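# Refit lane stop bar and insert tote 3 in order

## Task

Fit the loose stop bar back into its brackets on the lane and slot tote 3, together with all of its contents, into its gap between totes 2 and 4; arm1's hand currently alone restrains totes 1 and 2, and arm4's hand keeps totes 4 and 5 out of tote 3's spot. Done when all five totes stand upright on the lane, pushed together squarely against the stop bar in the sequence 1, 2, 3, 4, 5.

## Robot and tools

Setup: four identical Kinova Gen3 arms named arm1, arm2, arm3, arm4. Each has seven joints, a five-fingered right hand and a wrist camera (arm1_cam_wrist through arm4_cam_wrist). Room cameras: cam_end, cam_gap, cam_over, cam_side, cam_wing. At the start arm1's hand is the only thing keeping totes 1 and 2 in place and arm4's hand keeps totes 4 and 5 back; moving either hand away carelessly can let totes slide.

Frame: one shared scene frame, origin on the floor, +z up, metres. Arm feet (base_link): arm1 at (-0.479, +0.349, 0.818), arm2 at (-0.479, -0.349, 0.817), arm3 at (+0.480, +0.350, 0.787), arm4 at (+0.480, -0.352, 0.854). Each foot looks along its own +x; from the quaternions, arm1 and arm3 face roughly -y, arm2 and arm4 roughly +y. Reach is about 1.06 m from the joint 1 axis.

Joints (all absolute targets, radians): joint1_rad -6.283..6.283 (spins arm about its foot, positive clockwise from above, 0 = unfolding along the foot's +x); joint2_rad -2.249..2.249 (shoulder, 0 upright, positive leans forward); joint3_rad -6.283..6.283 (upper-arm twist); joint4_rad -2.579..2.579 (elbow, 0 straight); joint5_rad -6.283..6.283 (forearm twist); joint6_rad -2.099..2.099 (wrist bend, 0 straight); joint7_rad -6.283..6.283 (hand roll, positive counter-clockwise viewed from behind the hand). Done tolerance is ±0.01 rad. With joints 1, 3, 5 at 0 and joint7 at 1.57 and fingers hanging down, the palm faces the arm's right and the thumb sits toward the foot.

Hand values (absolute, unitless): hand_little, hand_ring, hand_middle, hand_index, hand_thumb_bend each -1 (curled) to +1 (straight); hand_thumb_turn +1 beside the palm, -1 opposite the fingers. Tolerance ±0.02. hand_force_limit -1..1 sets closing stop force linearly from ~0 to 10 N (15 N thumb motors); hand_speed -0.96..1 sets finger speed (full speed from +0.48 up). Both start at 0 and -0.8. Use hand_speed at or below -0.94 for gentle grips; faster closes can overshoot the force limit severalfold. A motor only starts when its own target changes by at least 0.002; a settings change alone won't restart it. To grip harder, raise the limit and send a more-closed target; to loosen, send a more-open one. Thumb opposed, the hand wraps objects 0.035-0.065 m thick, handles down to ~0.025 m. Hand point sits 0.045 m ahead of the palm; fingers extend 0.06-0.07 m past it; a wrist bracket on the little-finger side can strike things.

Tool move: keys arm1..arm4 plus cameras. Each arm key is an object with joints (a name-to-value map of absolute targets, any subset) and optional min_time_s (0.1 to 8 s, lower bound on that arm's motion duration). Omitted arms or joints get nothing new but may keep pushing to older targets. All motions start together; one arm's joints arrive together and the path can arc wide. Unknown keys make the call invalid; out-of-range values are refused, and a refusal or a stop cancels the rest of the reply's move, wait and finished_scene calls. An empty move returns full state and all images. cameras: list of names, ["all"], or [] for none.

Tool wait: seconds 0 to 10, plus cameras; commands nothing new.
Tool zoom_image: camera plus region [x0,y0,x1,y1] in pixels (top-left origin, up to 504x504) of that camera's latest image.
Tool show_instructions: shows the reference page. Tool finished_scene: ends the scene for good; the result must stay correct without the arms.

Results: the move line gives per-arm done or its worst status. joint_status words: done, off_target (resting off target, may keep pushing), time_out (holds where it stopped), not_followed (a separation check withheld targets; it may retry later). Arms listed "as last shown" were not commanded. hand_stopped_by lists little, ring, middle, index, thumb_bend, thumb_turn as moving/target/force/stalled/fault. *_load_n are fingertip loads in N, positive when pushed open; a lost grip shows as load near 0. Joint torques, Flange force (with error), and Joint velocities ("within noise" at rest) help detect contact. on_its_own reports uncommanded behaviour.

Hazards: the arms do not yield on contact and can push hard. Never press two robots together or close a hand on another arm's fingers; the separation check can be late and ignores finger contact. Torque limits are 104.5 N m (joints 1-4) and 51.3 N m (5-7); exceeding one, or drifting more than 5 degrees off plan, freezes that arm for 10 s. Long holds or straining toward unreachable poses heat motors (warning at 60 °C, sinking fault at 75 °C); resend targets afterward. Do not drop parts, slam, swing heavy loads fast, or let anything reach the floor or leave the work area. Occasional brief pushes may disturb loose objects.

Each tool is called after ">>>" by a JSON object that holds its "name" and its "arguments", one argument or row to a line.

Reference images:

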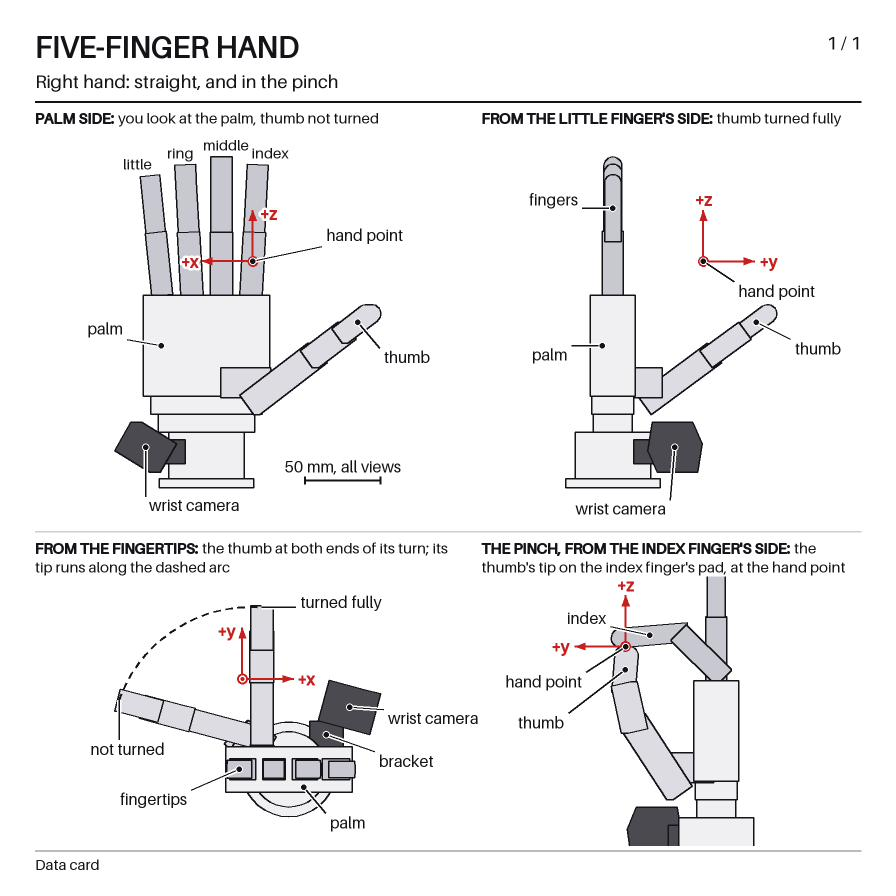

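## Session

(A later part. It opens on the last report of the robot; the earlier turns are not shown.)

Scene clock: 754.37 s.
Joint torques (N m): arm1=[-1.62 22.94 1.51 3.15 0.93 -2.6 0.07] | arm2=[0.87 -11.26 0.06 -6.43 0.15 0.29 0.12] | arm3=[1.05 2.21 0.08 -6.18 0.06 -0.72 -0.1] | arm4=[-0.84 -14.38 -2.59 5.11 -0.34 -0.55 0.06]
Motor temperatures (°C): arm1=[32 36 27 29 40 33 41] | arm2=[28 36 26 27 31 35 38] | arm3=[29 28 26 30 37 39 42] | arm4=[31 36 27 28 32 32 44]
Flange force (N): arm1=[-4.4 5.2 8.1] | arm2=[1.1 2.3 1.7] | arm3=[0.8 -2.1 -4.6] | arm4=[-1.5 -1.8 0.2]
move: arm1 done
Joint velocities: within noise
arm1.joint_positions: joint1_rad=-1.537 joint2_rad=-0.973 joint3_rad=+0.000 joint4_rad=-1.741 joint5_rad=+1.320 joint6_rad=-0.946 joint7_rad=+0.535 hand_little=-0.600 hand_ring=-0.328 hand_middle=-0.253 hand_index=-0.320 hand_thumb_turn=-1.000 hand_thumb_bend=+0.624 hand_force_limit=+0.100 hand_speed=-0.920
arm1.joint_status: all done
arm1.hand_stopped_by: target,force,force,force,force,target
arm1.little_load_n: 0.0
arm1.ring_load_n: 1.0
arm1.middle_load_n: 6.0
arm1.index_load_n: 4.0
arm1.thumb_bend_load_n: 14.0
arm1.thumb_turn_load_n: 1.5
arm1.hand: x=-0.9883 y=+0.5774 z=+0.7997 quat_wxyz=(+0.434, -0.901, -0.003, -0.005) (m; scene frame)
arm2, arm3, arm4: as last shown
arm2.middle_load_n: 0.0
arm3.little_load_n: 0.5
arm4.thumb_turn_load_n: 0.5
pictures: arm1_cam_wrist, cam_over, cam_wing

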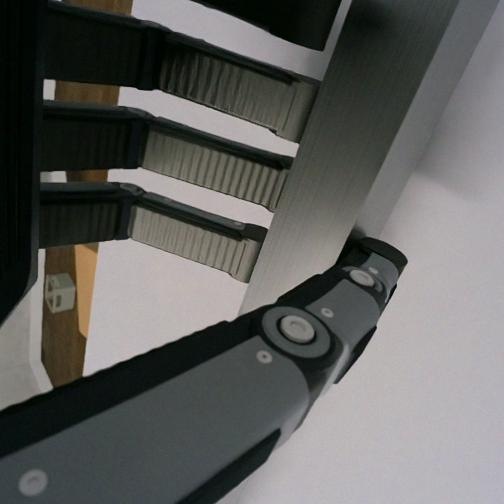

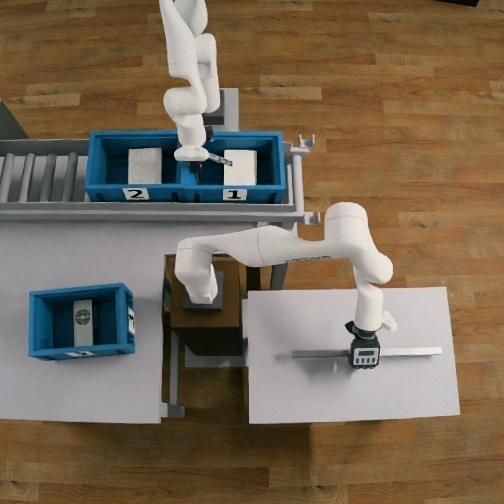

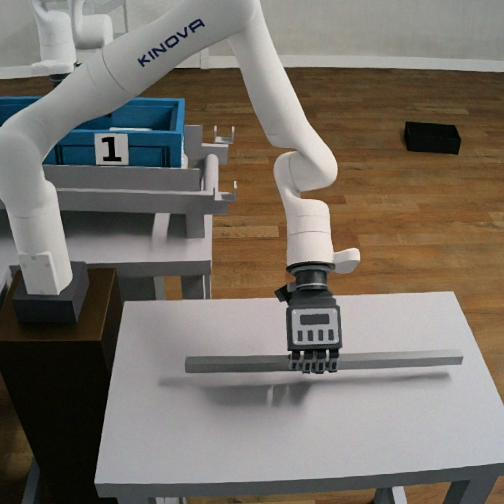

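>>> {"name": "move", "arguments": {
  "arm1": {"joints": {"joint1_rad": -1.7068, "joint2_rad": -0.6610, "joint4_rad": -1.8474, "joint5_rad": 1.0753, "joint6_rad": -1.1010, "joint7_rad": 0.7214}, "min_time_s": 4}
}}

>>> {"name": "move", "arguments": {
  "arm1": {"joints": {"joint1_rad": -1.7040, "joint2_rad": -0.9172, "joint4_rad": -1.1500, "joint5_rad": -0.0784, "joint6_rad": -1.9788, "joint7_rad": -0.0875}, "min_time_s": 5},
  "cameras": ["arm1_cam_wrist", "cam_wing", "cam_over", "cam_end"]
}}

Scene clock: 792.43 s.
Joint torques (N m): arm1=[-1.69 19.67 1.04 4.48 1.42 -2.31 0.08] | arm2=[0.84 -11.29 0.08 -6.41 0.14 0.28 0.13] | arm3=[1.08 2.19 0.12 -6.23 0.12 -0.73 -0.1] | arm4=[-0.91 -14.39 -2.57 5.11 -0.32 -0.48 0.06]
Motor temperatures (°C): arm1=[32 36 27 29 40 33 41] | arm2=[28 36 26 27 31 35 38] | arm3=[29 28 26 30 37 39 42] | arm4=[31 36 27 28 32 32 44]
Flange force (N): arm1=[-5.0 4.5 7.0] | arm2=[1.0 2.2 1.7] | arm3=[0.9 -2.0 -4.4] | arm4=[-1.5 -2.0 -0.1]
move: arm1 done
Joint velocities: within noise
arm1.joint_positions: joint1_rad=-1.707 joint2_rad=-0.661 joint3_rad=+0.000 joint4_rad=-1.847 joint5_rad=+1.075 joint6_rad=-1.101 joint7_rad=+0.721 hand_little=-0.600 hand_ring=-0.328 hand_middle=-0.253 hand_index=-0.320 hand_thumb_turn=-1.000 hand_thumb_bend=+0.624 hand_force_limit=+0.100 hand_speed=-0.920
arm1.joint_status: all done
arm1.hand_stopped_by: target,force,force,force,force,target
arm1.little_load_n: 0.0
arm1.ring_load_n: 1.5
arm1.middle_load_n: 6.0
arm1.index_load_n: 4.0
arm1.thumb_bend_load_n: 14.5
arm1.thumb_turn_load_n: 1.5
arm1.hand: x=-0.9511 y=+0.5005 z=+0.9288 quat_wxyz=(+0.434, -0.901, -0.002, -0.005) (m; scene frame)
arm2, arm3, arm4: as last shown
arm3.little_load_n: 0.0
arm4.little_load_n: 0.5
arm4.thumb_turn_load_n: 0.0
pictures: none

Scene clock: 797.80 s.
Joint torques (N m): arm1=[-1.67 23.4 -0.92 4.37 -0.28 -3.16 0.13] | arm2=[0.81 -11.3 0.05 -6.41 0.12 0.3 0.1] | arm3=[1.03 2.13 0.08 -6.14 0.13 -0.74 -0.07] | arm4=[-0.9 -14.38 -2.56 5.13 -0.37 -0.49 0.03]
Motor temperatures (°C): arm1=[32 36 27 29 40 33 41] | arm2=[28 36 26 27 31 35 38] | arm3=[29 28 26 30 37 39 42] | arm4=[31 36 27 28 32 32 44]
Flange force (N): arm1=[-1.0 9.9 -2.4] | arm2=[1.0 2.1 1.8] | arm3=[0.7 -1.9 -4.9] | arm4=[-1.5 -2.1 0.0]
move: arm1 done
Joint velocities: within noise
arm1.joint_positions: joint1_rad=-1.704 joint2_rad=-0.917 joint3_rad=+0.000 joint4_rad=-1.150 joint5_rad=-0.078 joint6_rad=-1.979 joint7_rad=-0.087 hand_little=-0.600 hand_ring=-0.328 hand_middle=-0.253 hand_index=-0.320 hand_thumb_turn=-1.000 hand_thumb_bend=+0.624 hand_force_limit=+0.100 hand_speed=-0.920
arm1.joint_status: all done
arm1.hand_stopped_by: target,force,force,force,force,target
arm1.little_load_n: 0.0
arm1.ring_load_n: 1.0
arm1.middle_load_n: 5.5
arm1.index_load_n: 4.0
arm1.thumb_bend_load_n: 14.5
arm1.thumb_turn_load_n: 1.5
arm1.hand: x=-0.8696 y=+0.3007 z=+0.9590 quat_wxyz=(+0.311, -0.635, +0.632, -0.316) (m; scene frame)
arm2, arm3, arm4: as last shown
arm2.index_load_n: -0.5
arm4.little_load_n: 0.0
pictures: arm1_cam_wrist, cam_end, cam_over, cam_wing

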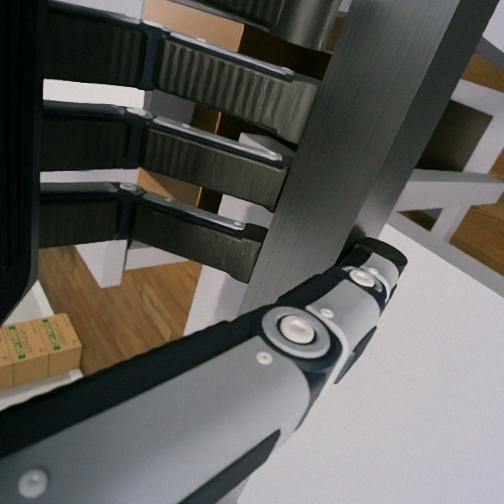

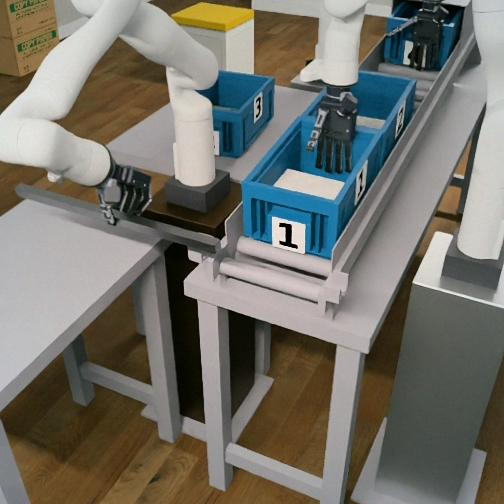

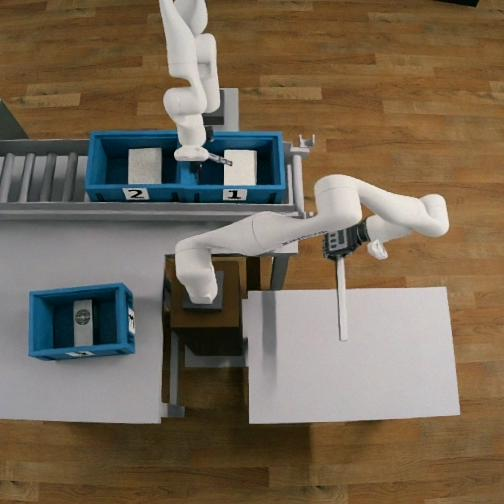

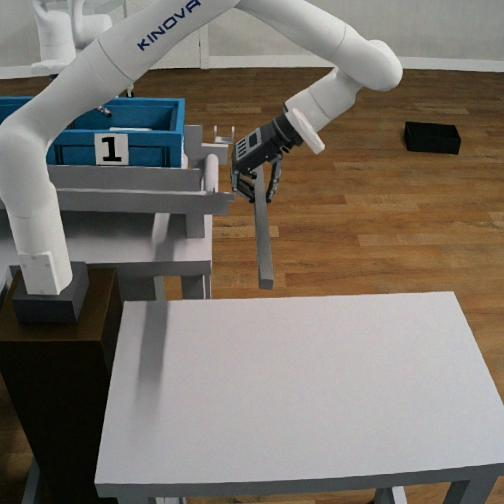

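>>> {"name": "move", "arguments": {
  "arm1": {"joints": {"joint1_rad": -2.1627, "joint2_rad": -1.0499, "joint4_rad": -0.8484, "joint5_rad": -0.4759, "joint6_rad": -2.0243, "joint7_rad": -0.5831}, "min_time_s": 5},
  "cameras": ["arm1_cam_wrist", "cam_wing", "cam_over", "cam_end"]
}}

>>> {"name": "zoom_image", "arguments": {
  "camera": "cam_wing",
  "region": [170, 100, 310, 240]
}}

>>> {"name": "zoom_image", "arguments": {
  "camera": "cam_end",
  "region": [160, 160, 380, 340]
}}

Scene clock: 807.47 s.
Joint torques (N m): arm1=[-1.78 25.88 -2.1 5.43 -1.53 -2.7 0.11] | arm2=[0.87 -11.25 0.07 -6.4 0.1 0.3 0.09] | arm3=[0.94 2.08 0.12 -5.98 0.1 -0.73 -0.04] | arm4=[-0.86 -14.36 -2.61 5.11 -0.3 -0.53 0.07]
Motor temperatures (°C): arm1=[32 36 27 29 40 33 41] | arm2=[28 36 26 27 31 35 38] | arm3=[29 28 26 30 37 39 42] | arm4=[31 36 27 28 32 32 44]
Flange force (N): arm1=[4.3 10.3 -4.3] | arm2=[1.1 2.2 1.7] | arm3=[0.5 -1.5 -5.5] | arm4=[-1.4 -1.9 0.1]
move: arm1 done
Joint velocities: within noise
arm1.joint_positions: joint1_rad=-2.163 joint2_rad=-1.050 joint3_rad=+0.000 joint4_rad=-0.848 joint5_rad=-0.476 joint6_rad=-2.024 joint7_rad=-0.583 hand_little=-0.600 hand_ring=-0.328 hand_middle=-0.253 hand_index=-0.320 hand_thumb_turn=-1.000 hand_thumb_bend=+0.624 hand_force_limit=+0.100 hand_speed=-0.920
arm1.joint_status: all done
arm1.hand_stopped_by: target,force,force,force,force,target
arm1.little_load_n: 0.0
arm1.ring_load_n: 1.0
arm1.middle_load_n: 6.0
arm1.index_load_n: 4.0
arm1.thumb_bend_load_n: 14.5
arm1.thumb_turn_load_n: 2.0
arm1.hand: x=-0.8159 y=+0.0137 z=+0.9644 quat_wxyz=(+0.311, -0.635, +0.632, -0.316) (m; scene frame)
arm2, arm3, arm4: as last shown
arm2.middle_load_n: -0.5
arm2.index_load_n: 0.0
arm2.thumb_bend_load_n: -0.5
pictures: arm1_cam_wrist, cam_end, cam_over, cam_wing

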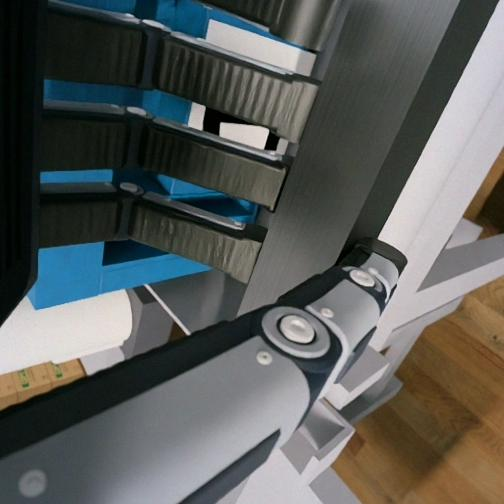

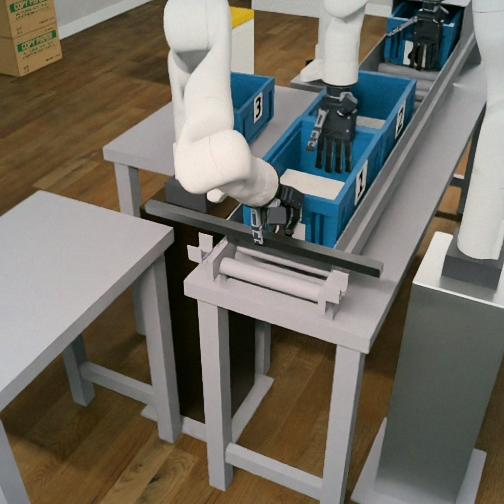

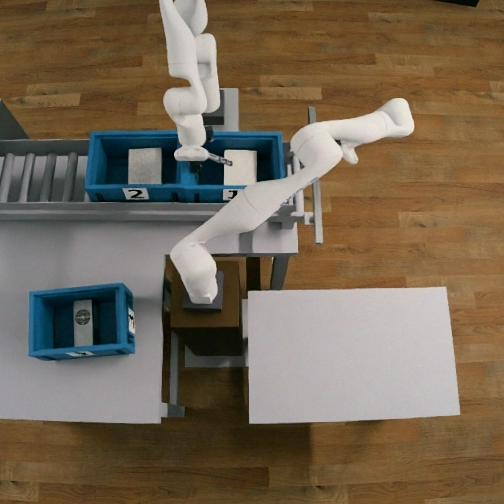

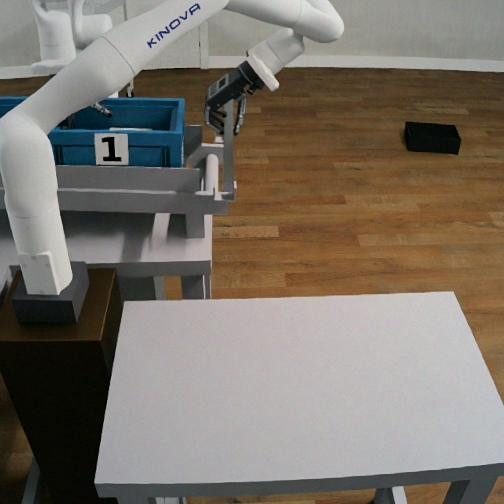

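Scaled by 3.600.

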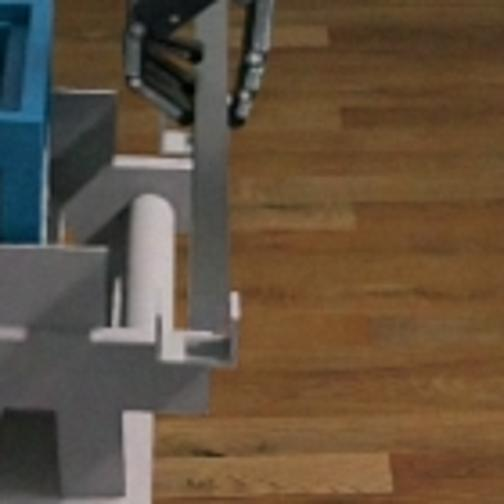

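Scaled by 2.291.

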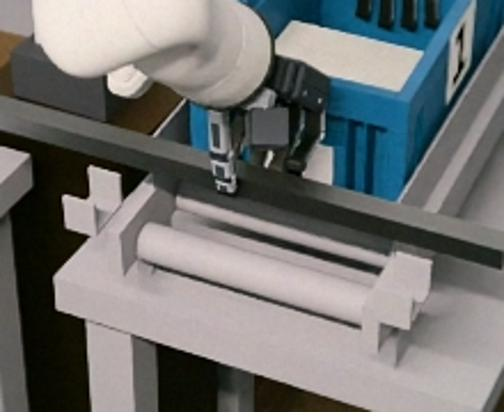

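>>> {"name": "move", "arguments": {
  "cameras": ["cam_wing","cam_end","arm1_cam_wrist"]
}}

Scene clock: 828.47 s.
Joint torques (N m): arm1=[-1.75 25.89 -1.97 5.44 -1.51 -2.75 0.1] | arm2=[0.87 -11.28 0.08 -6.47 0.12 0.3 0.09] | arm3=[1 2.17 0.2 -6.21 0.1 -0.75 -0.09] | arm4=[-0.89 -14.39 -2.58 5.1 -0.3 -0.49 0.04]
Motor temperatures (°C): arm1=[32 36 27 29 40 33 41] | arm2=[28 36 26 27 31 35 38] | arm3=[29 28 26 30 37 39 42] | arm4=[31 36 27 28 32 32 44]
Flange force (N): arm1=[4.3 10.3 -4.1] | arm2=[1.2 2.2 1.9] | arm3=[1.0 -1.6 -4.6] | arm4=[-1.6 -1.9 -0.1]
Joint velocities: within noise
arm1.joint_positions: joint1_rad=-2.163 joint2_rad=-1.050 joint3_rad=+0.000 joint4_rad=-0.848 joint5_rad=-0.476 joint6_rad=-2.024 joint7_rad=-0.583 hand_little=-0.600 hand_ring=-0.328 hand_middle=-0.253 hand_index=-0.320 hand_thumb_turn=-1.000 hand_thumb_bend=+0.624 hand_force_limit=+0.100 hand_speed=-0.920
arm1.joint_status: all done
arm1.hand_stopped_by: target,force,force,force,force,target
arm1.little_load_n: 0.0
arm1.ring_load_n: 1.0
arm1.middle_load_n: 6.0
arm1.index_load_n: 4.0
arm1.thumb_bend_load_n: 14.5
arm1.thumb_turn_load_n: 1.5
arm1.hand: x=-0.8159 y=+0.0137 z=+0.9644 quat_wxyz=(+0.311, -0.635, +0.632, -0.316) (m; scene frame)
arm2.joint_positions: joint1_rad=-0.053 joint2_rad=+0.271 joint3_rad=+0.000 joint4_rad=+2.023 joint5_rad=+0.000 joint6_rad=+0.847 joint7_rad=-1.621 hand_little=+1.000 hand_ring=+1.000 hand_middle=+1.000 hand_index=+1.000 hand_thumb_turn=-1.000 hand_thumb_bend=+1.000 hand_force_limit=+0.000 hand_speed=-0.800
arm2.joint_status: not commanded
arm2.hand_stopped_by: target,target,target,target,target,target
arm2.little_load_n: 0.0
arm2.ring_load_n: 0.0
arm2.middle_load_n: 0.0
arm2.index_load_n: 0.0
arm2.thumb_bend_load_n: 0.0
arm2.thumb_turn_load_n: 0.0
arm2.hand: x=-0.5317 y=+0.0302 z=+0.9779 quat_wxyz=(-0.002, +0.707, -0.707, +0.000) (m; scene frame)
arm3.joint_positions: joint1_rad=-0.639 joint2_rad=-0.464 joint3_rad=-0.112 joint4_rad=+1.532 joint5_rad=+0.015 joint6_rad=+1.939 joint7_rad=-2.029 hand_little=+1.000 hand_ring=+1.000 hand_middle=+1.000 hand_index=+1.000 hand_thumb_turn=+1.000 hand_thumb_bend=+1.000 hand_force_limit=+0.000 hand_speed=-0.800
arm3.joint_status: not commanded
arm3.hand_stopped_by: target,target,target,target,target,target
arm3.little_load_n: 0.0
arm3.ring_load_n: 0.0
arm3.middle_load_n: 0.0
arm3.index_load_n: 0.0
arm3.thumb_bend_load_n: 0.0
arm3.thumb_turn_load_n: 0.0
arm3.hand: x=+0.6252 y=+0.2346 z=+1.2855 quat_wxyz=(-0.059, -0.589, -0.804, +0.045) (m; scene frame)
arm4.joint_positions: joint1_rad=+0.012 joint2_rad=+0.642 joint3_rad=+2.089 joint4_rad=-1.891 joint5_rad=+0.676 joint6_rad=-1.014 joint7_rad=+0.266 hand_little=+1.000 hand_ring=+1.000 hand_middle=+1.000 hand_index=+1.000 hand_thumb_turn=+1.000 hand_thumb_bend=+1.000 hand_force_limit=+0.000 hand_speed=-0.800
arm4.joint_status: not commanded
arm4.hand_stopped_by: target,target,target,target,target,target
arm4.little_load_n: 0.0
arm4.ring_load_n: 0.0
arm4.middle_load_n: 0.0
arm4.index_load_n: 0.0
arm4.thumb_bend_load_n: 0.0
arm4.thumb_turn_load_n: 0.0
arm4.hand: x=+0.1852 y=-0.0026 z=+0.9913 quat_wxyz=(+0.001, -0.707, +0.707, +0.000) (m; scene frame)
pictures: arm1_cam_wrist, cam_end, cam_wing

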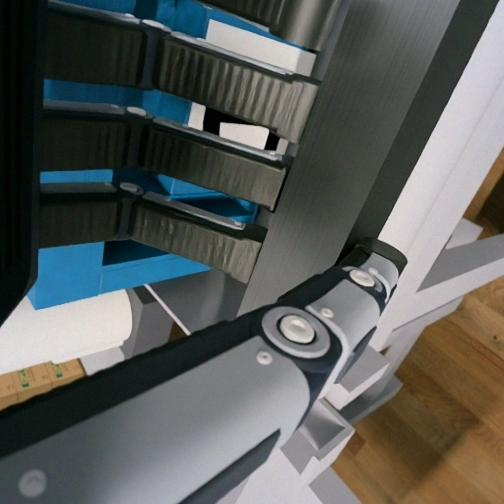

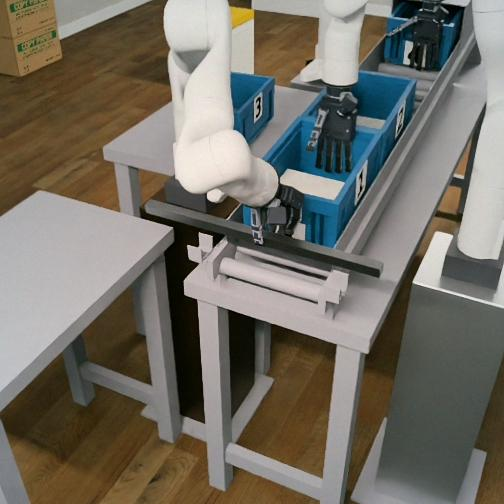

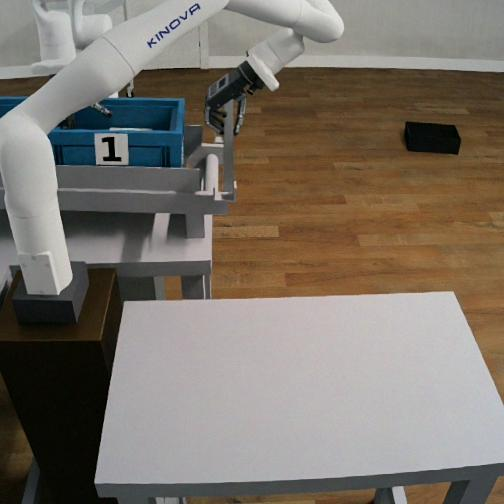

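>>> {"name": "zoom_image", "arguments": {
  "camera": "cam_end",
  "region": [140, 180, 400, 340]
}}

>>> {"name": "zoom_image", "arguments": {
  "camera": "cam_wing",
  "region": [180, 70, 280, 230]
}}

Scaled by 1.938.

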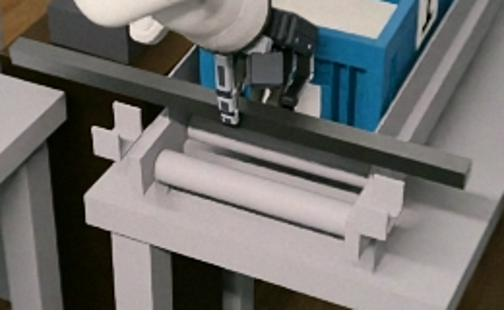

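Scaled by 3.150.

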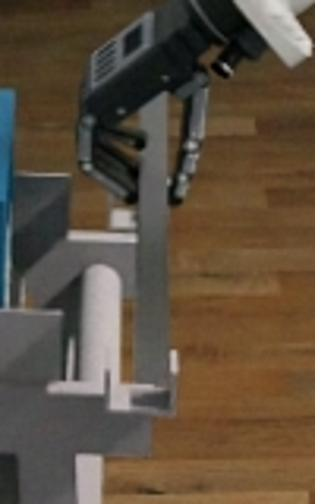

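>>> {"name": "zoom_image", "arguments": {
  "camera": "cam_wing",
  "region": [195, 170, 255, 220]
}}

>>> {"name": "zoom_image", "arguments": {
  "camera": "cam_end",
  "region": [300, 230, 400, 320]
}}

>>> {"name": "zoom_image", "arguments": {
  "camera": "cam_end",
  "region": [140, 190, 260, 300]
}}

Scaled by 8.400.

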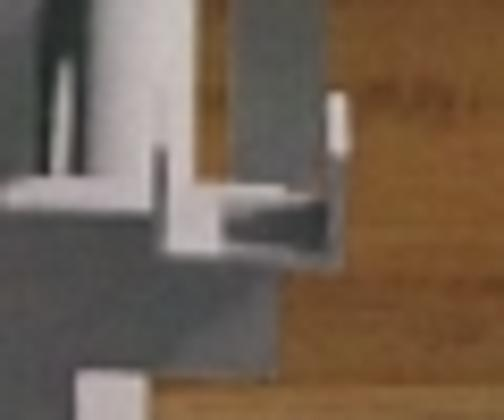

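Scaled by 5.040.

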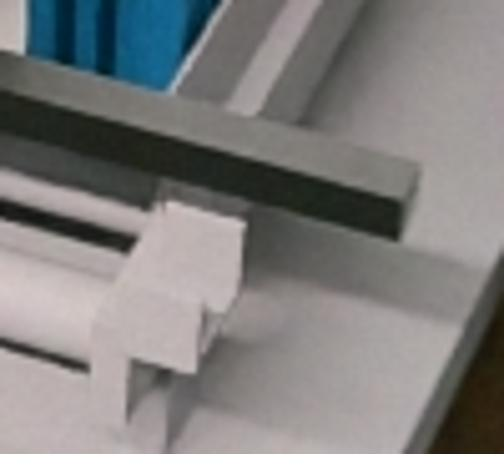

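Scaled by 4.200.

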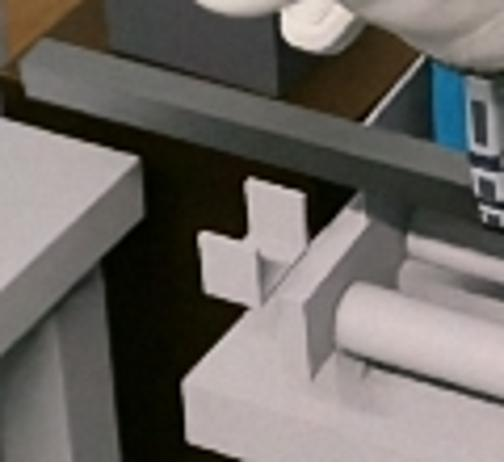

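>>> {"name": "move", "arguments": {
  "arm1": {"joints":{"joint1_rad":-2.1784,"joint2_rad":-1.0707,"joint4_rad":-0.8851,"joint5_rad":-0.4754,"joint6_rad":-1.9664,"joint7_rad":-0.5685},"min_time_s":2.5},
  "cameras": ["cam_wing","cam_end"]
}}

>>> {"name": "zoom_image", "arguments": {
  "camera": "cam_wing",
  "region": [195, 150, 255, 210]
}}

>>> {"name": "zoom_image", "arguments": {
  "camera": "cam_end",
  "region": [140, 200, 400, 320]
}}

Scene clock: 868.53 s.
Joint torques (N m): arm1=[-1.79 26 -2.09 5.23 -1.5 -2.72 0.11] | arm2=[0.9 -11.22 0.07 -6.48 0.1 0.31 0.12] | arm3=[1.02 2.15 0.16 -6.11 0.08 -0.75 -0.1] | arm4=[-0.91 -14.34 -2.61 5.09 -0.35 -0.5 0.01]
Motor temperatures (°C): arm1=[32 36 27 29 40 33 41] | arm2=[28 36 26 27 31 35 38] | arm3=[29 28 26 30 37 39 42] | arm4=[31 36 27 28 32 32 44]
Flange force (N): arm1=[4.5 10.7 -4.0] | arm2=[1.3 2.4 1.8] | arm3=[0.8 -1.8 -5.0] | arm4=[-1.6 -2.1 -0.1]
move: arm1 done
Joint velocities: within noise
arm1.joint_positions: joint1_rad=-2.178 joint2_rad=-1.071 joint3_rad=+0.000 joint4_rad=-0.885 joint5_rad=-0.475 joint6_rad=-1.966 joint7_rad=-0.569 hand_little=-0.600 hand_ring=-0.328 hand_middle=-0.253 hand_index=-0.320 hand_thumb_turn=-1.000 hand_thumb_bend=+0.624 hand_force_limit=+0.100 hand_speed=-0.920
arm1.joint_status: all done
arm1.hand_stopped_by: target,force,force,force,force,target
arm1.little_load_n: 0.5
arm1.ring_load_n: 1.0
arm1.middle_load_n: 6.0
arm1.index_load_n: 4.0
arm1.thumb_bend_load_n: 14.0
arm1.thumb_turn_load_n: 1.5
arm1.hand: x=-0.8081 y=+0.0060 z=+0.9399 quat_wxyz=(+0.311, -0.635, +0.632, -0.316) (m; scene frame)
arm2, arm3, arm4: as last shown
arm2.middle_load_n: -0.5
arm2.thumb_bend_load_n: -0.5
arm2.thumb_turn_load_n: 0.5
pictures: cam_end, cam_wing

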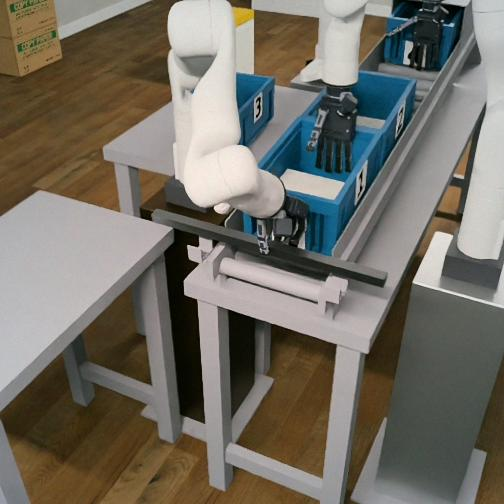

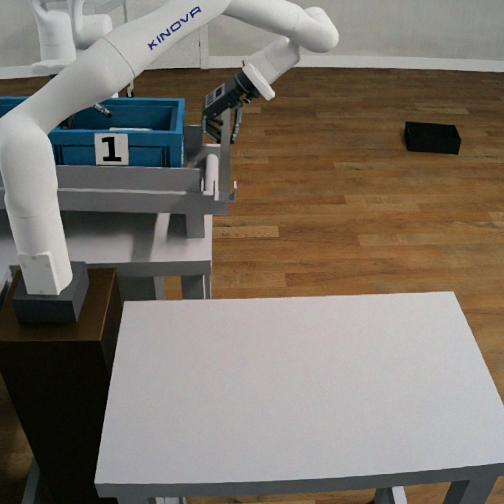

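Scaled by 8.400.

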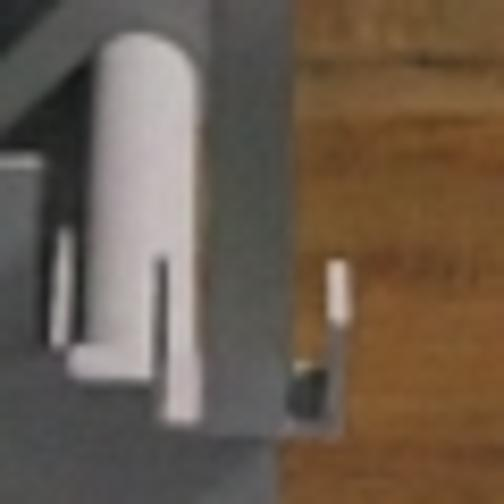

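Scaled by 1.938.

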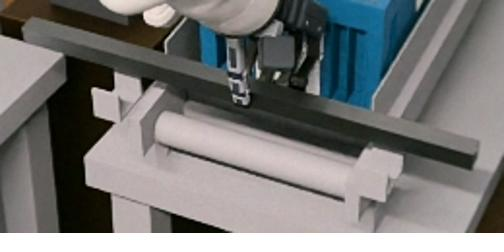

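>>> {"name": "move", "arguments": {
  "arm1": {"joints":{"joint1_rad":-2.1779,"joint2_rad":-1.1011,"joint4_rad":-0.9022,"joint5_rad":-0.4666,"joint6_rad":-1.9242,"joint7_rad":-0.5449},"min_time_s":2.5},
  "cameras": ["cam_wing","cam_end"]
}}

>>> {"name": "zoom_image", "arguments": {
  "camera": "cam_wing",
  "region": [195, 150, 255, 210]
}}

>>> {"name": "zoom_image", "arguments": {
  "camera": "cam_wing",
  "region": [180, 80, 280, 180]
}}

>>> {"name": "zoom_image", "arguments": {
  "camera": "cam_end",
  "region": [140, 200, 400, 320]
}}

Scene clock: 882.43 s.
Joint torques (N m): arm1=[-1.81 26.04 -2.07 5.11 -1.48 -2.83 0.17] | arm2=[0.81 -11.23 0.09 -6.46 0.12 0.32 0.1] | arm3=[0.98 2.2 0.16 -6.13 0.11 -0.74 -0.07] | arm4=[-0.88 -14.38 -2.52 5.14 -0.34 -0.5 0.05]
Motor temperatures (°C): arm1=[32 36 27 29 40 33 41] | arm2=[28 36 26 27 31 35 38] | arm3=[29 28 26 30 37 39 42] | arm4=[31 36 27 28 32 32 44]
Flange force (N): arm1=[4.0 10.5 -3.0] | arm2=[1.3 2.1 1.8] | arm3=[0.9 -1.7 -4.8] | arm4=[-1.4 -2.0 -0.1]
move: arm1 done
Joint velocities: within noise
arm1.joint_positions: joint1_rad=-2.178 joint2_rad=-1.101 joint3_rad=+0.000 joint4_rad=-0.902 joint5_rad=-0.467 joint6_rad=-1.924 joint7_rad=-0.545 hand_little=-0.600 hand_ring=-0.328 hand_middle=-0.253 hand_index=-0.320 hand_thumb_turn=-1.000 hand_thumb_bend=+0.624 hand_force_limit=+0.100 hand_speed=-0.920
arm1.joint_status: all done
arm1.hand_stopped_by: target,force,force,force,force,target
arm1.little_load_n: 0.0
arm1.ring_load_n: 1.0
arm1.middle_load_n: 6.0
arm1.index_load_n: 4.0
arm1.thumb_bend_load_n: 14.5
arm1.thumb_turn_load_n: 1.5
arm1.hand: x=-0.8080 y=+0.0060 z=+0.9149 quat_wxyz=(+0.311, -0.635, +0.632, -0.316) (m; scene frame)
arm2, arm3, arm4: as last shown
arm2.middle_load_n: 0.0
arm2.thumb_bend_load_n: 0.0
arm2.thumb_turn_load_n: 0.0
pictures: cam_end, cam_wing

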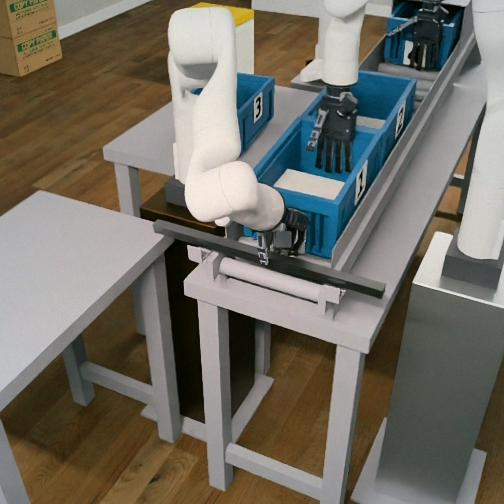

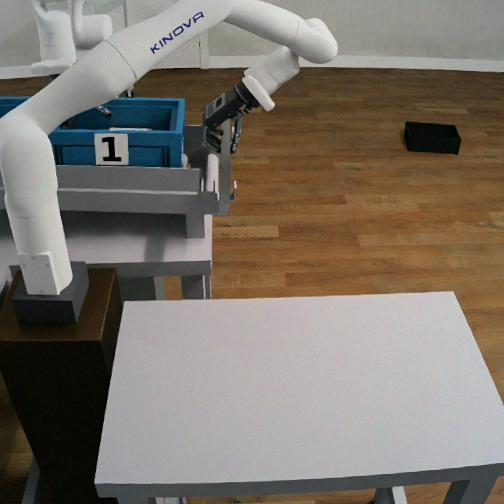

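Scaled by 8.400.

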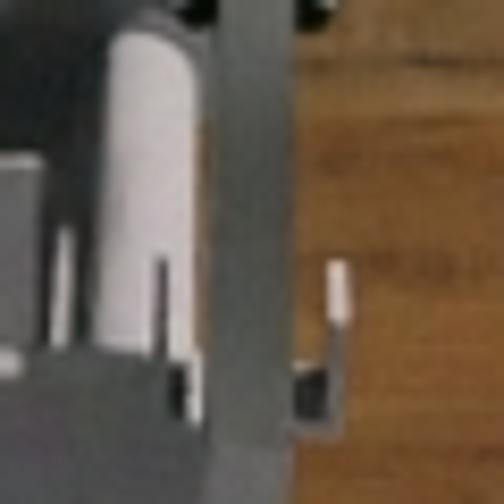

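Scaled by 5.040.

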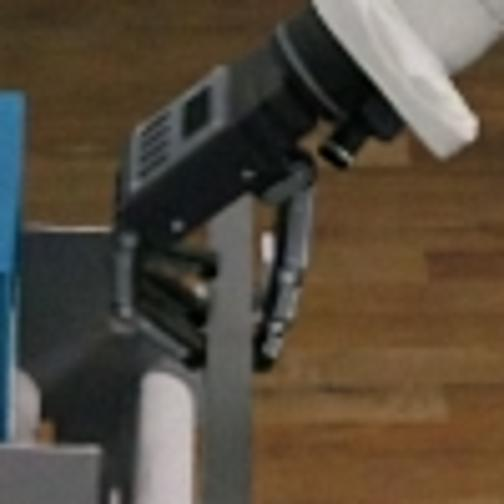

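Scaled by 1.938.

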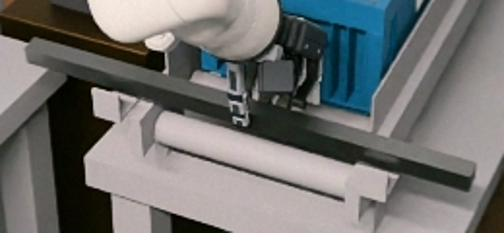

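>>> {"name": "zoom_image", "arguments": {
  "camera": "cam_end",
  "region": [300, 260, 400, 320]
}}

>>> {"name": "zoom_image", "arguments": {
  "camera": "cam_end",
  "region": [150, 210, 250, 290]
}}

Scaled by 5.040.

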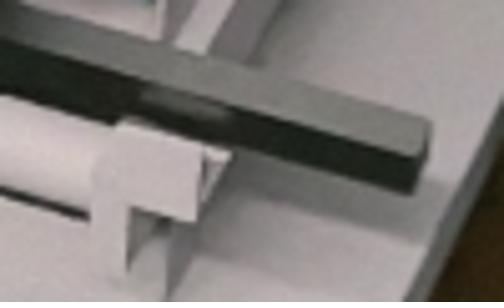

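Scaled by 5.040.

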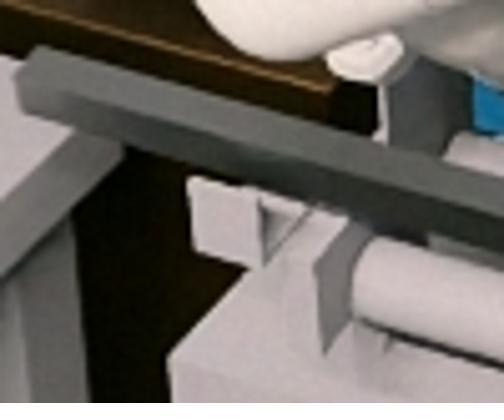

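>>> {"name": "move", "arguments": {
  "arm1": {"joints":{"joint1_rad":-2.1776,"joint2_rad":-1.1183,"joint4_rad":-0.9079,"joint5_rad":-0.4627,"joint6_rad":-1.9039,"joint7_rad":-0.5337},"min_time_s":2},
  "cameras": ["cam_wing","cam_end"]
}}

>>> {"name": "zoom_image", "arguments": {
  "camera": "cam_end",
  "region": [150, 210, 250, 290]
}}

>>> {"name": "zoom_image", "arguments": {
  "camera": "cam_end",
  "region": [300, 260, 400, 320]
}}

>>> {"name": "zoom_image", "arguments": {
  "camera": "cam_wing",
  "region": [195, 150, 255, 210]
}}

Scene clock: 901.73 s.
Joint torques (N m): arm1=[-1.77 26.02 -2.19 4.94 -1.51 -2.77 0.07] | arm2=[0.81 -11.26 0.09 -6.45 0.09 0.3 0.08] | arm3=[1.09 2.16 0.14 -6.17 0.1 -0.7 -0.09] | arm4=[-0.9 -14.37 -2.54 5.13 -0.34 -0.53 0.04]
Motor temperatures (°C): arm1=[31 35 27 29 40 33 41] | arm2=[28 36 26 27 31 35 38] | arm3=[29 28 26 30 37 39 42] | arm4=[31 36 27 28 32 32 44]
Flange force (N): arm1=[4.0 10.7 -3.2] | arm2=[1.2 2.1 1.8] | arm3=[0.8 -1.9 -4.6] | arm4=[-1.4 -2.1 0.0]
move: arm1 done
Joint velocities: within noise
arm1.joint_positions: joint1_rad=-2.178 joint2_rad=-1.118 joint3_rad=+0.000 joint4_rad=-0.908 joint5_rad=-0.463 joint6_rad=-1.904 joint7_rad=-0.534 hand_little=-0.600 hand_ring=-0.328 hand_middle=-0.253 hand_index=-0.320 hand_thumb_turn=-1.000 hand_thumb_bend=+0.624 hand_force_limit=+0.100 hand_speed=-0.920
arm1.joint_status: all done
arm1.hand_stopped_by: target,force,force,force,force,target
arm1.little_load_n: 0.0
arm1.ring_load_n: 1.0
arm1.middle_load_n: 6.0
arm1.index_load_n: 4.0
arm1.thumb_bend_load_n: 14.0
arm1.thumb_turn_load_n: 1.5
arm1.hand: x=-0.8081 y=+0.0060 z=+0.9019 quat_wxyz=(+0.311, -0.635, +0.632, -0.316) (m; scene frame)
arm2, arm3, arm4: as last shown
pictures: cam_end, cam_wing

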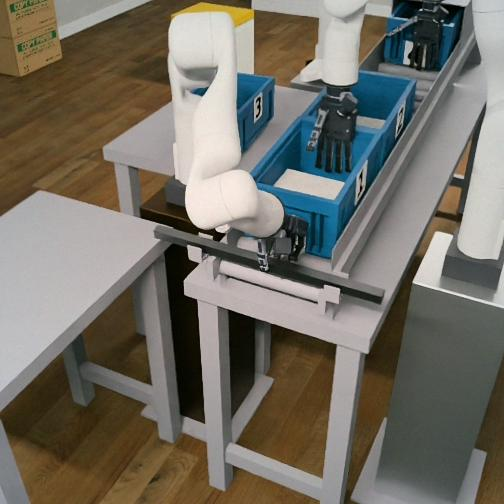

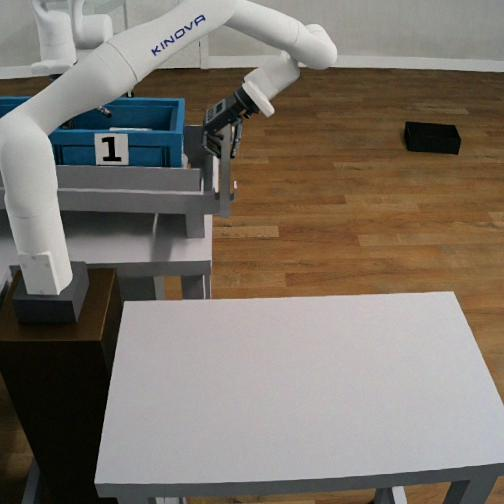

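Scaled by 5.040.

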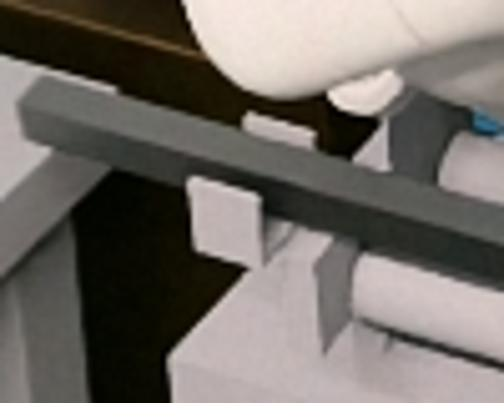

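Scaled by 5.040.

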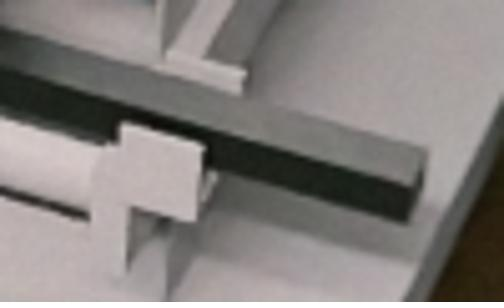

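Scaled by 8.400.

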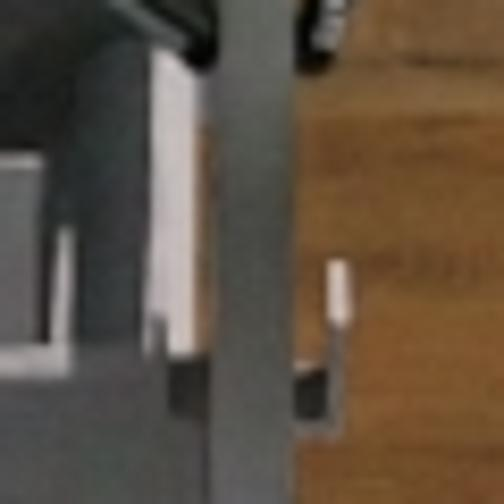

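>>> {"name": "move", "arguments": {
  "arm1": {"joints":{"joint1_rad":-2.1774,"joint2_rad":-1.1350,"joint4_rad":-0.9112,"joint5_rad":-0.4595,"joint6_rad":-1.8861,"joint7_rad":-0.5240},"min_time_s":2.5},
  "cameras": ["cam_wing","cam_end"]
}}

>>> {"name": "zoom_image", "arguments": {
  "camera": "cam_end",
  "region": [150, 210, 250, 290]
}}

>>> {"name": "zoom_image", "arguments": {
  "camera": "cam_end",
  "region": [300, 260, 400, 320]
}}

>>> {"name": "zoom_image", "arguments": {
  "camera": "cam_wing",
  "region": [180, 100, 270, 220]
}}

Scene clock: 909.10 s.
Joint torques (N m): arm1=[-1.84 26.12 -2.2 4.84 -1.53 -2.81 0.06] | arm2=[0.88 -11.26 0.06 -6.48 0.14 0.31 0.1] | arm3=[0.98 2.27 0.12 -6.14 0.08 -0.74 -0.12] | arm4=[-0.88 -14.38 -2.6 5.12 -0.3 -0.5 0.03]
Motor temperatures (°C): arm1=[31 35 27 29 40 33 41] | arm2=[28 36 26 27 31 35 38] | arm3=[29 28 26 30 37 39 42] | arm4=[31 36 27 28 32 32 44]
Flange force (N): arm1=[3.9 11.0 -3.1] | arm2=[1.3 2.3 1.9] | arm3=[1.0 -2.0 -4.7] | arm4=[-1.5 -2.0 -0.1]
move: arm1 done
Joint velocities: within noise
arm1.joint_positions: joint1_rad=-2.177 joint2_rad=-1.135 joint3_rad=+0.000 joint4_rad=-0.911 joint5_rad=-0.460 joint6_rad=-1.886 joint7_rad=-0.524 hand_little=-0.600 hand_ring=-0.328 hand_middle=-0.253 hand_index=-0.320 hand_thumb_turn=-1.000 hand_thumb_bend=+0.624 hand_force_limit=+0.100 hand_speed=-0.920
arm1.joint_status: all done
arm1.hand_stopped_by: target,force,force,force,force,target
arm1.little_load_n: 0.0
arm1.ring_load_n: 1.0
arm1.middle_load_n: 6.0
arm1.index_load_n: 4.0
arm1.thumb_bend_load_n: 14.5
arm1.thumb_turn_load_n: 2.0
arm1.hand: x=-0.8082 y=+0.0059 z=+0.8899 quat_wxyz=(+0.311, -0.635, +0.632, -0.316) (m; scene frame)
arm2, arm3, arm4: as last shown
arm4.little_load_n: 0.5
pictures: cam_end, cam_wing

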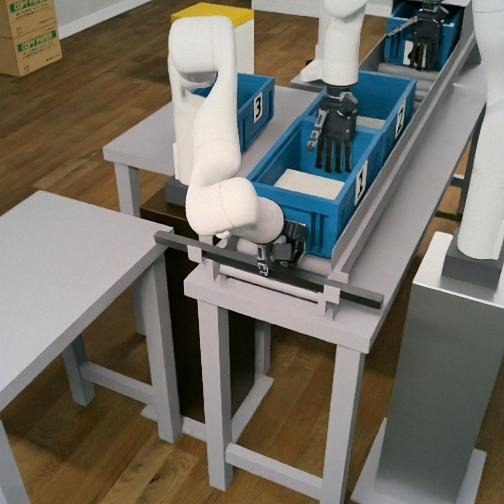

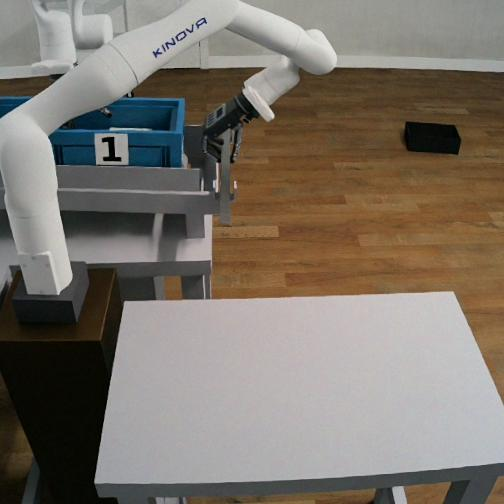

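Scaled by 5.040.

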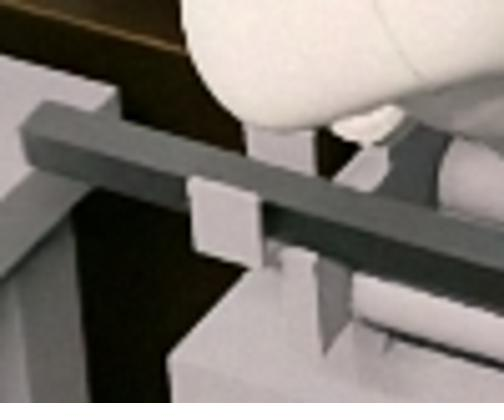

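Scaled by 5.040.

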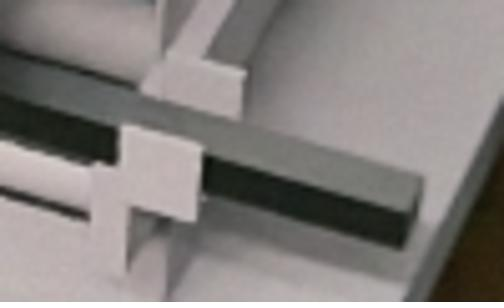

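Scaled by 4.200.

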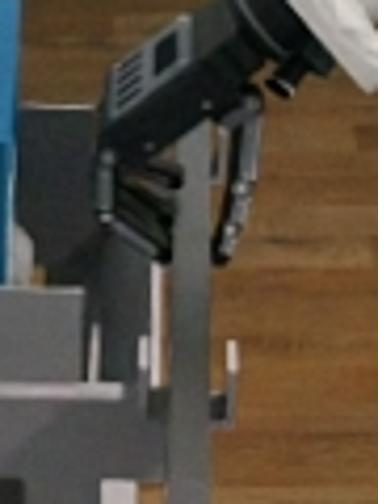

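>>> {"name": "move", "arguments": {
  "arm1": {"joints":{"joint1_rad":-2.1773,"joint2_rad":-1.1466,"joint4_rad":-0.9124,"joint5_rad":-0.4576,"joint6_rad":-1.8748,"joint7_rad":-0.5179},"min_time_s":2.5},
  "cameras": ["cam_wing","cam_end"]
}}

>>> {"name": "zoom_image", "arguments": {
  "camera": "cam_end",
  "region": [150, 210, 250, 290]
}}

>>> {"name": "zoom_image", "arguments": {
  "camera": "cam_end",
  "region": [300, 260, 400, 320]
}}

Scene clock: 918.30 s.
Joint torques (N m): arm1=[-0.51 15.99 0.76 3.74 0.65 1.98 0.49] | arm2=[0.83 -11.26 0.02 -6.43 0.11 0.32 0.1] | arm3=[0.98 2.16 0.08 -6.12 0.08 -0.7 -0.1] | arm4=[-0.88 -14.39 -2.53 5.04 -0.3 -0.51 0.05]
Motor temperatures (°C): arm1=[31 35 27 29 40 33 41] | arm2=[28 36 26 27 31 35 38] | arm3=[29 28 26 30 37 39 42] | arm4=[31 36 27 28 32 32 44]
Flange force (N): arm1=[4.0 -8.8 -14.2] | arm2=[1.1 2.1 1.8] | arm3=[0.7 -2.0 -4.8] | arm4=[-1.7 -1.8 -0.2]
move: arm1 done
Joint velocities: within noise
arm1.joint_positions: joint1_rad=-2.177 joint2_rad=-1.147 joint3_rad=+0.000 joint4_rad=-0.912 joint5_rad=-0.458 joint6_rad=-1.875 joint7_rad=-0.518 hand_little=-0.600 hand_ring=-0.328 hand_middle=-0.253 hand_index=-0.320 hand_thumb_turn=-1.000 hand_thumb_bend=+0.624 hand_force_limit=+0.100 hand_speed=-0.920
arm1.joint_status: all done
arm1.hand_stopped_by: target,force,force,force,force,target
arm1.little_load_n: 0.5
arm1.ring_load_n: 2.5
arm1.middle_load_n: 2.0
arm1.index_load_n: 4.0
arm1.thumb_bend_load_n: 14.5
arm1.thumb_turn_load_n: 1.0
arm1.hand: x=-0.8083 y=+0.0058 z=+0.8820 quat_wxyz=(+0.311, -0.635, +0.632, -0.316) (m; scene frame)
arm2, arm3, arm4: as last shown
arm4.little_load_n: 0.0
pictures: cam_end, cam_wing

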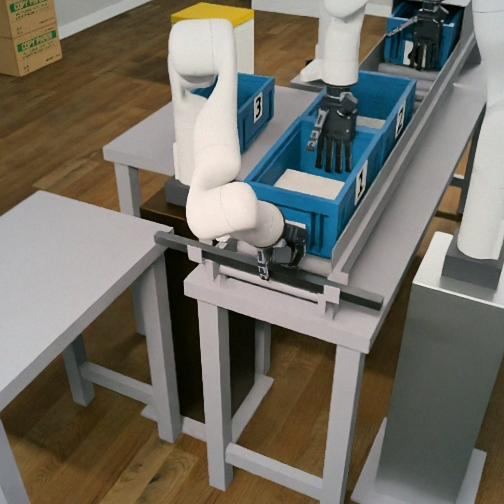

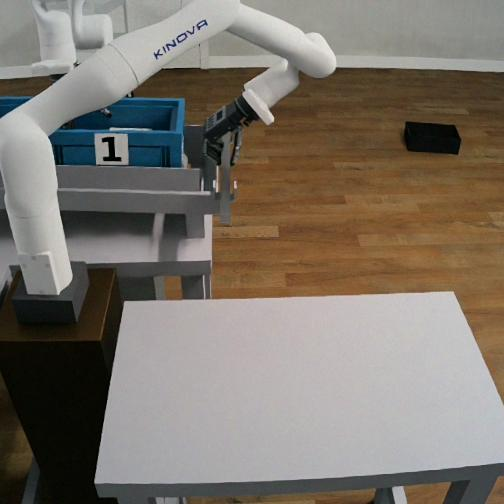

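Scaled by 5.040.

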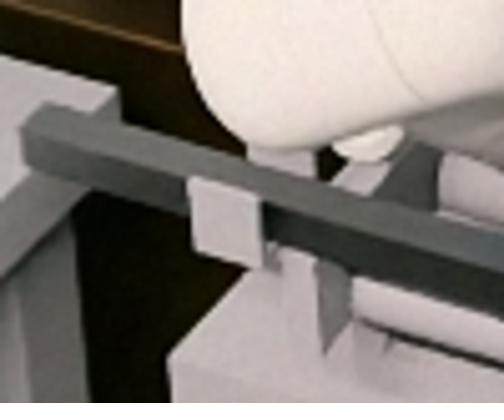

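Scaled by 5.040.

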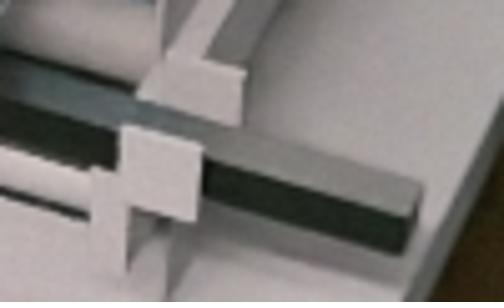

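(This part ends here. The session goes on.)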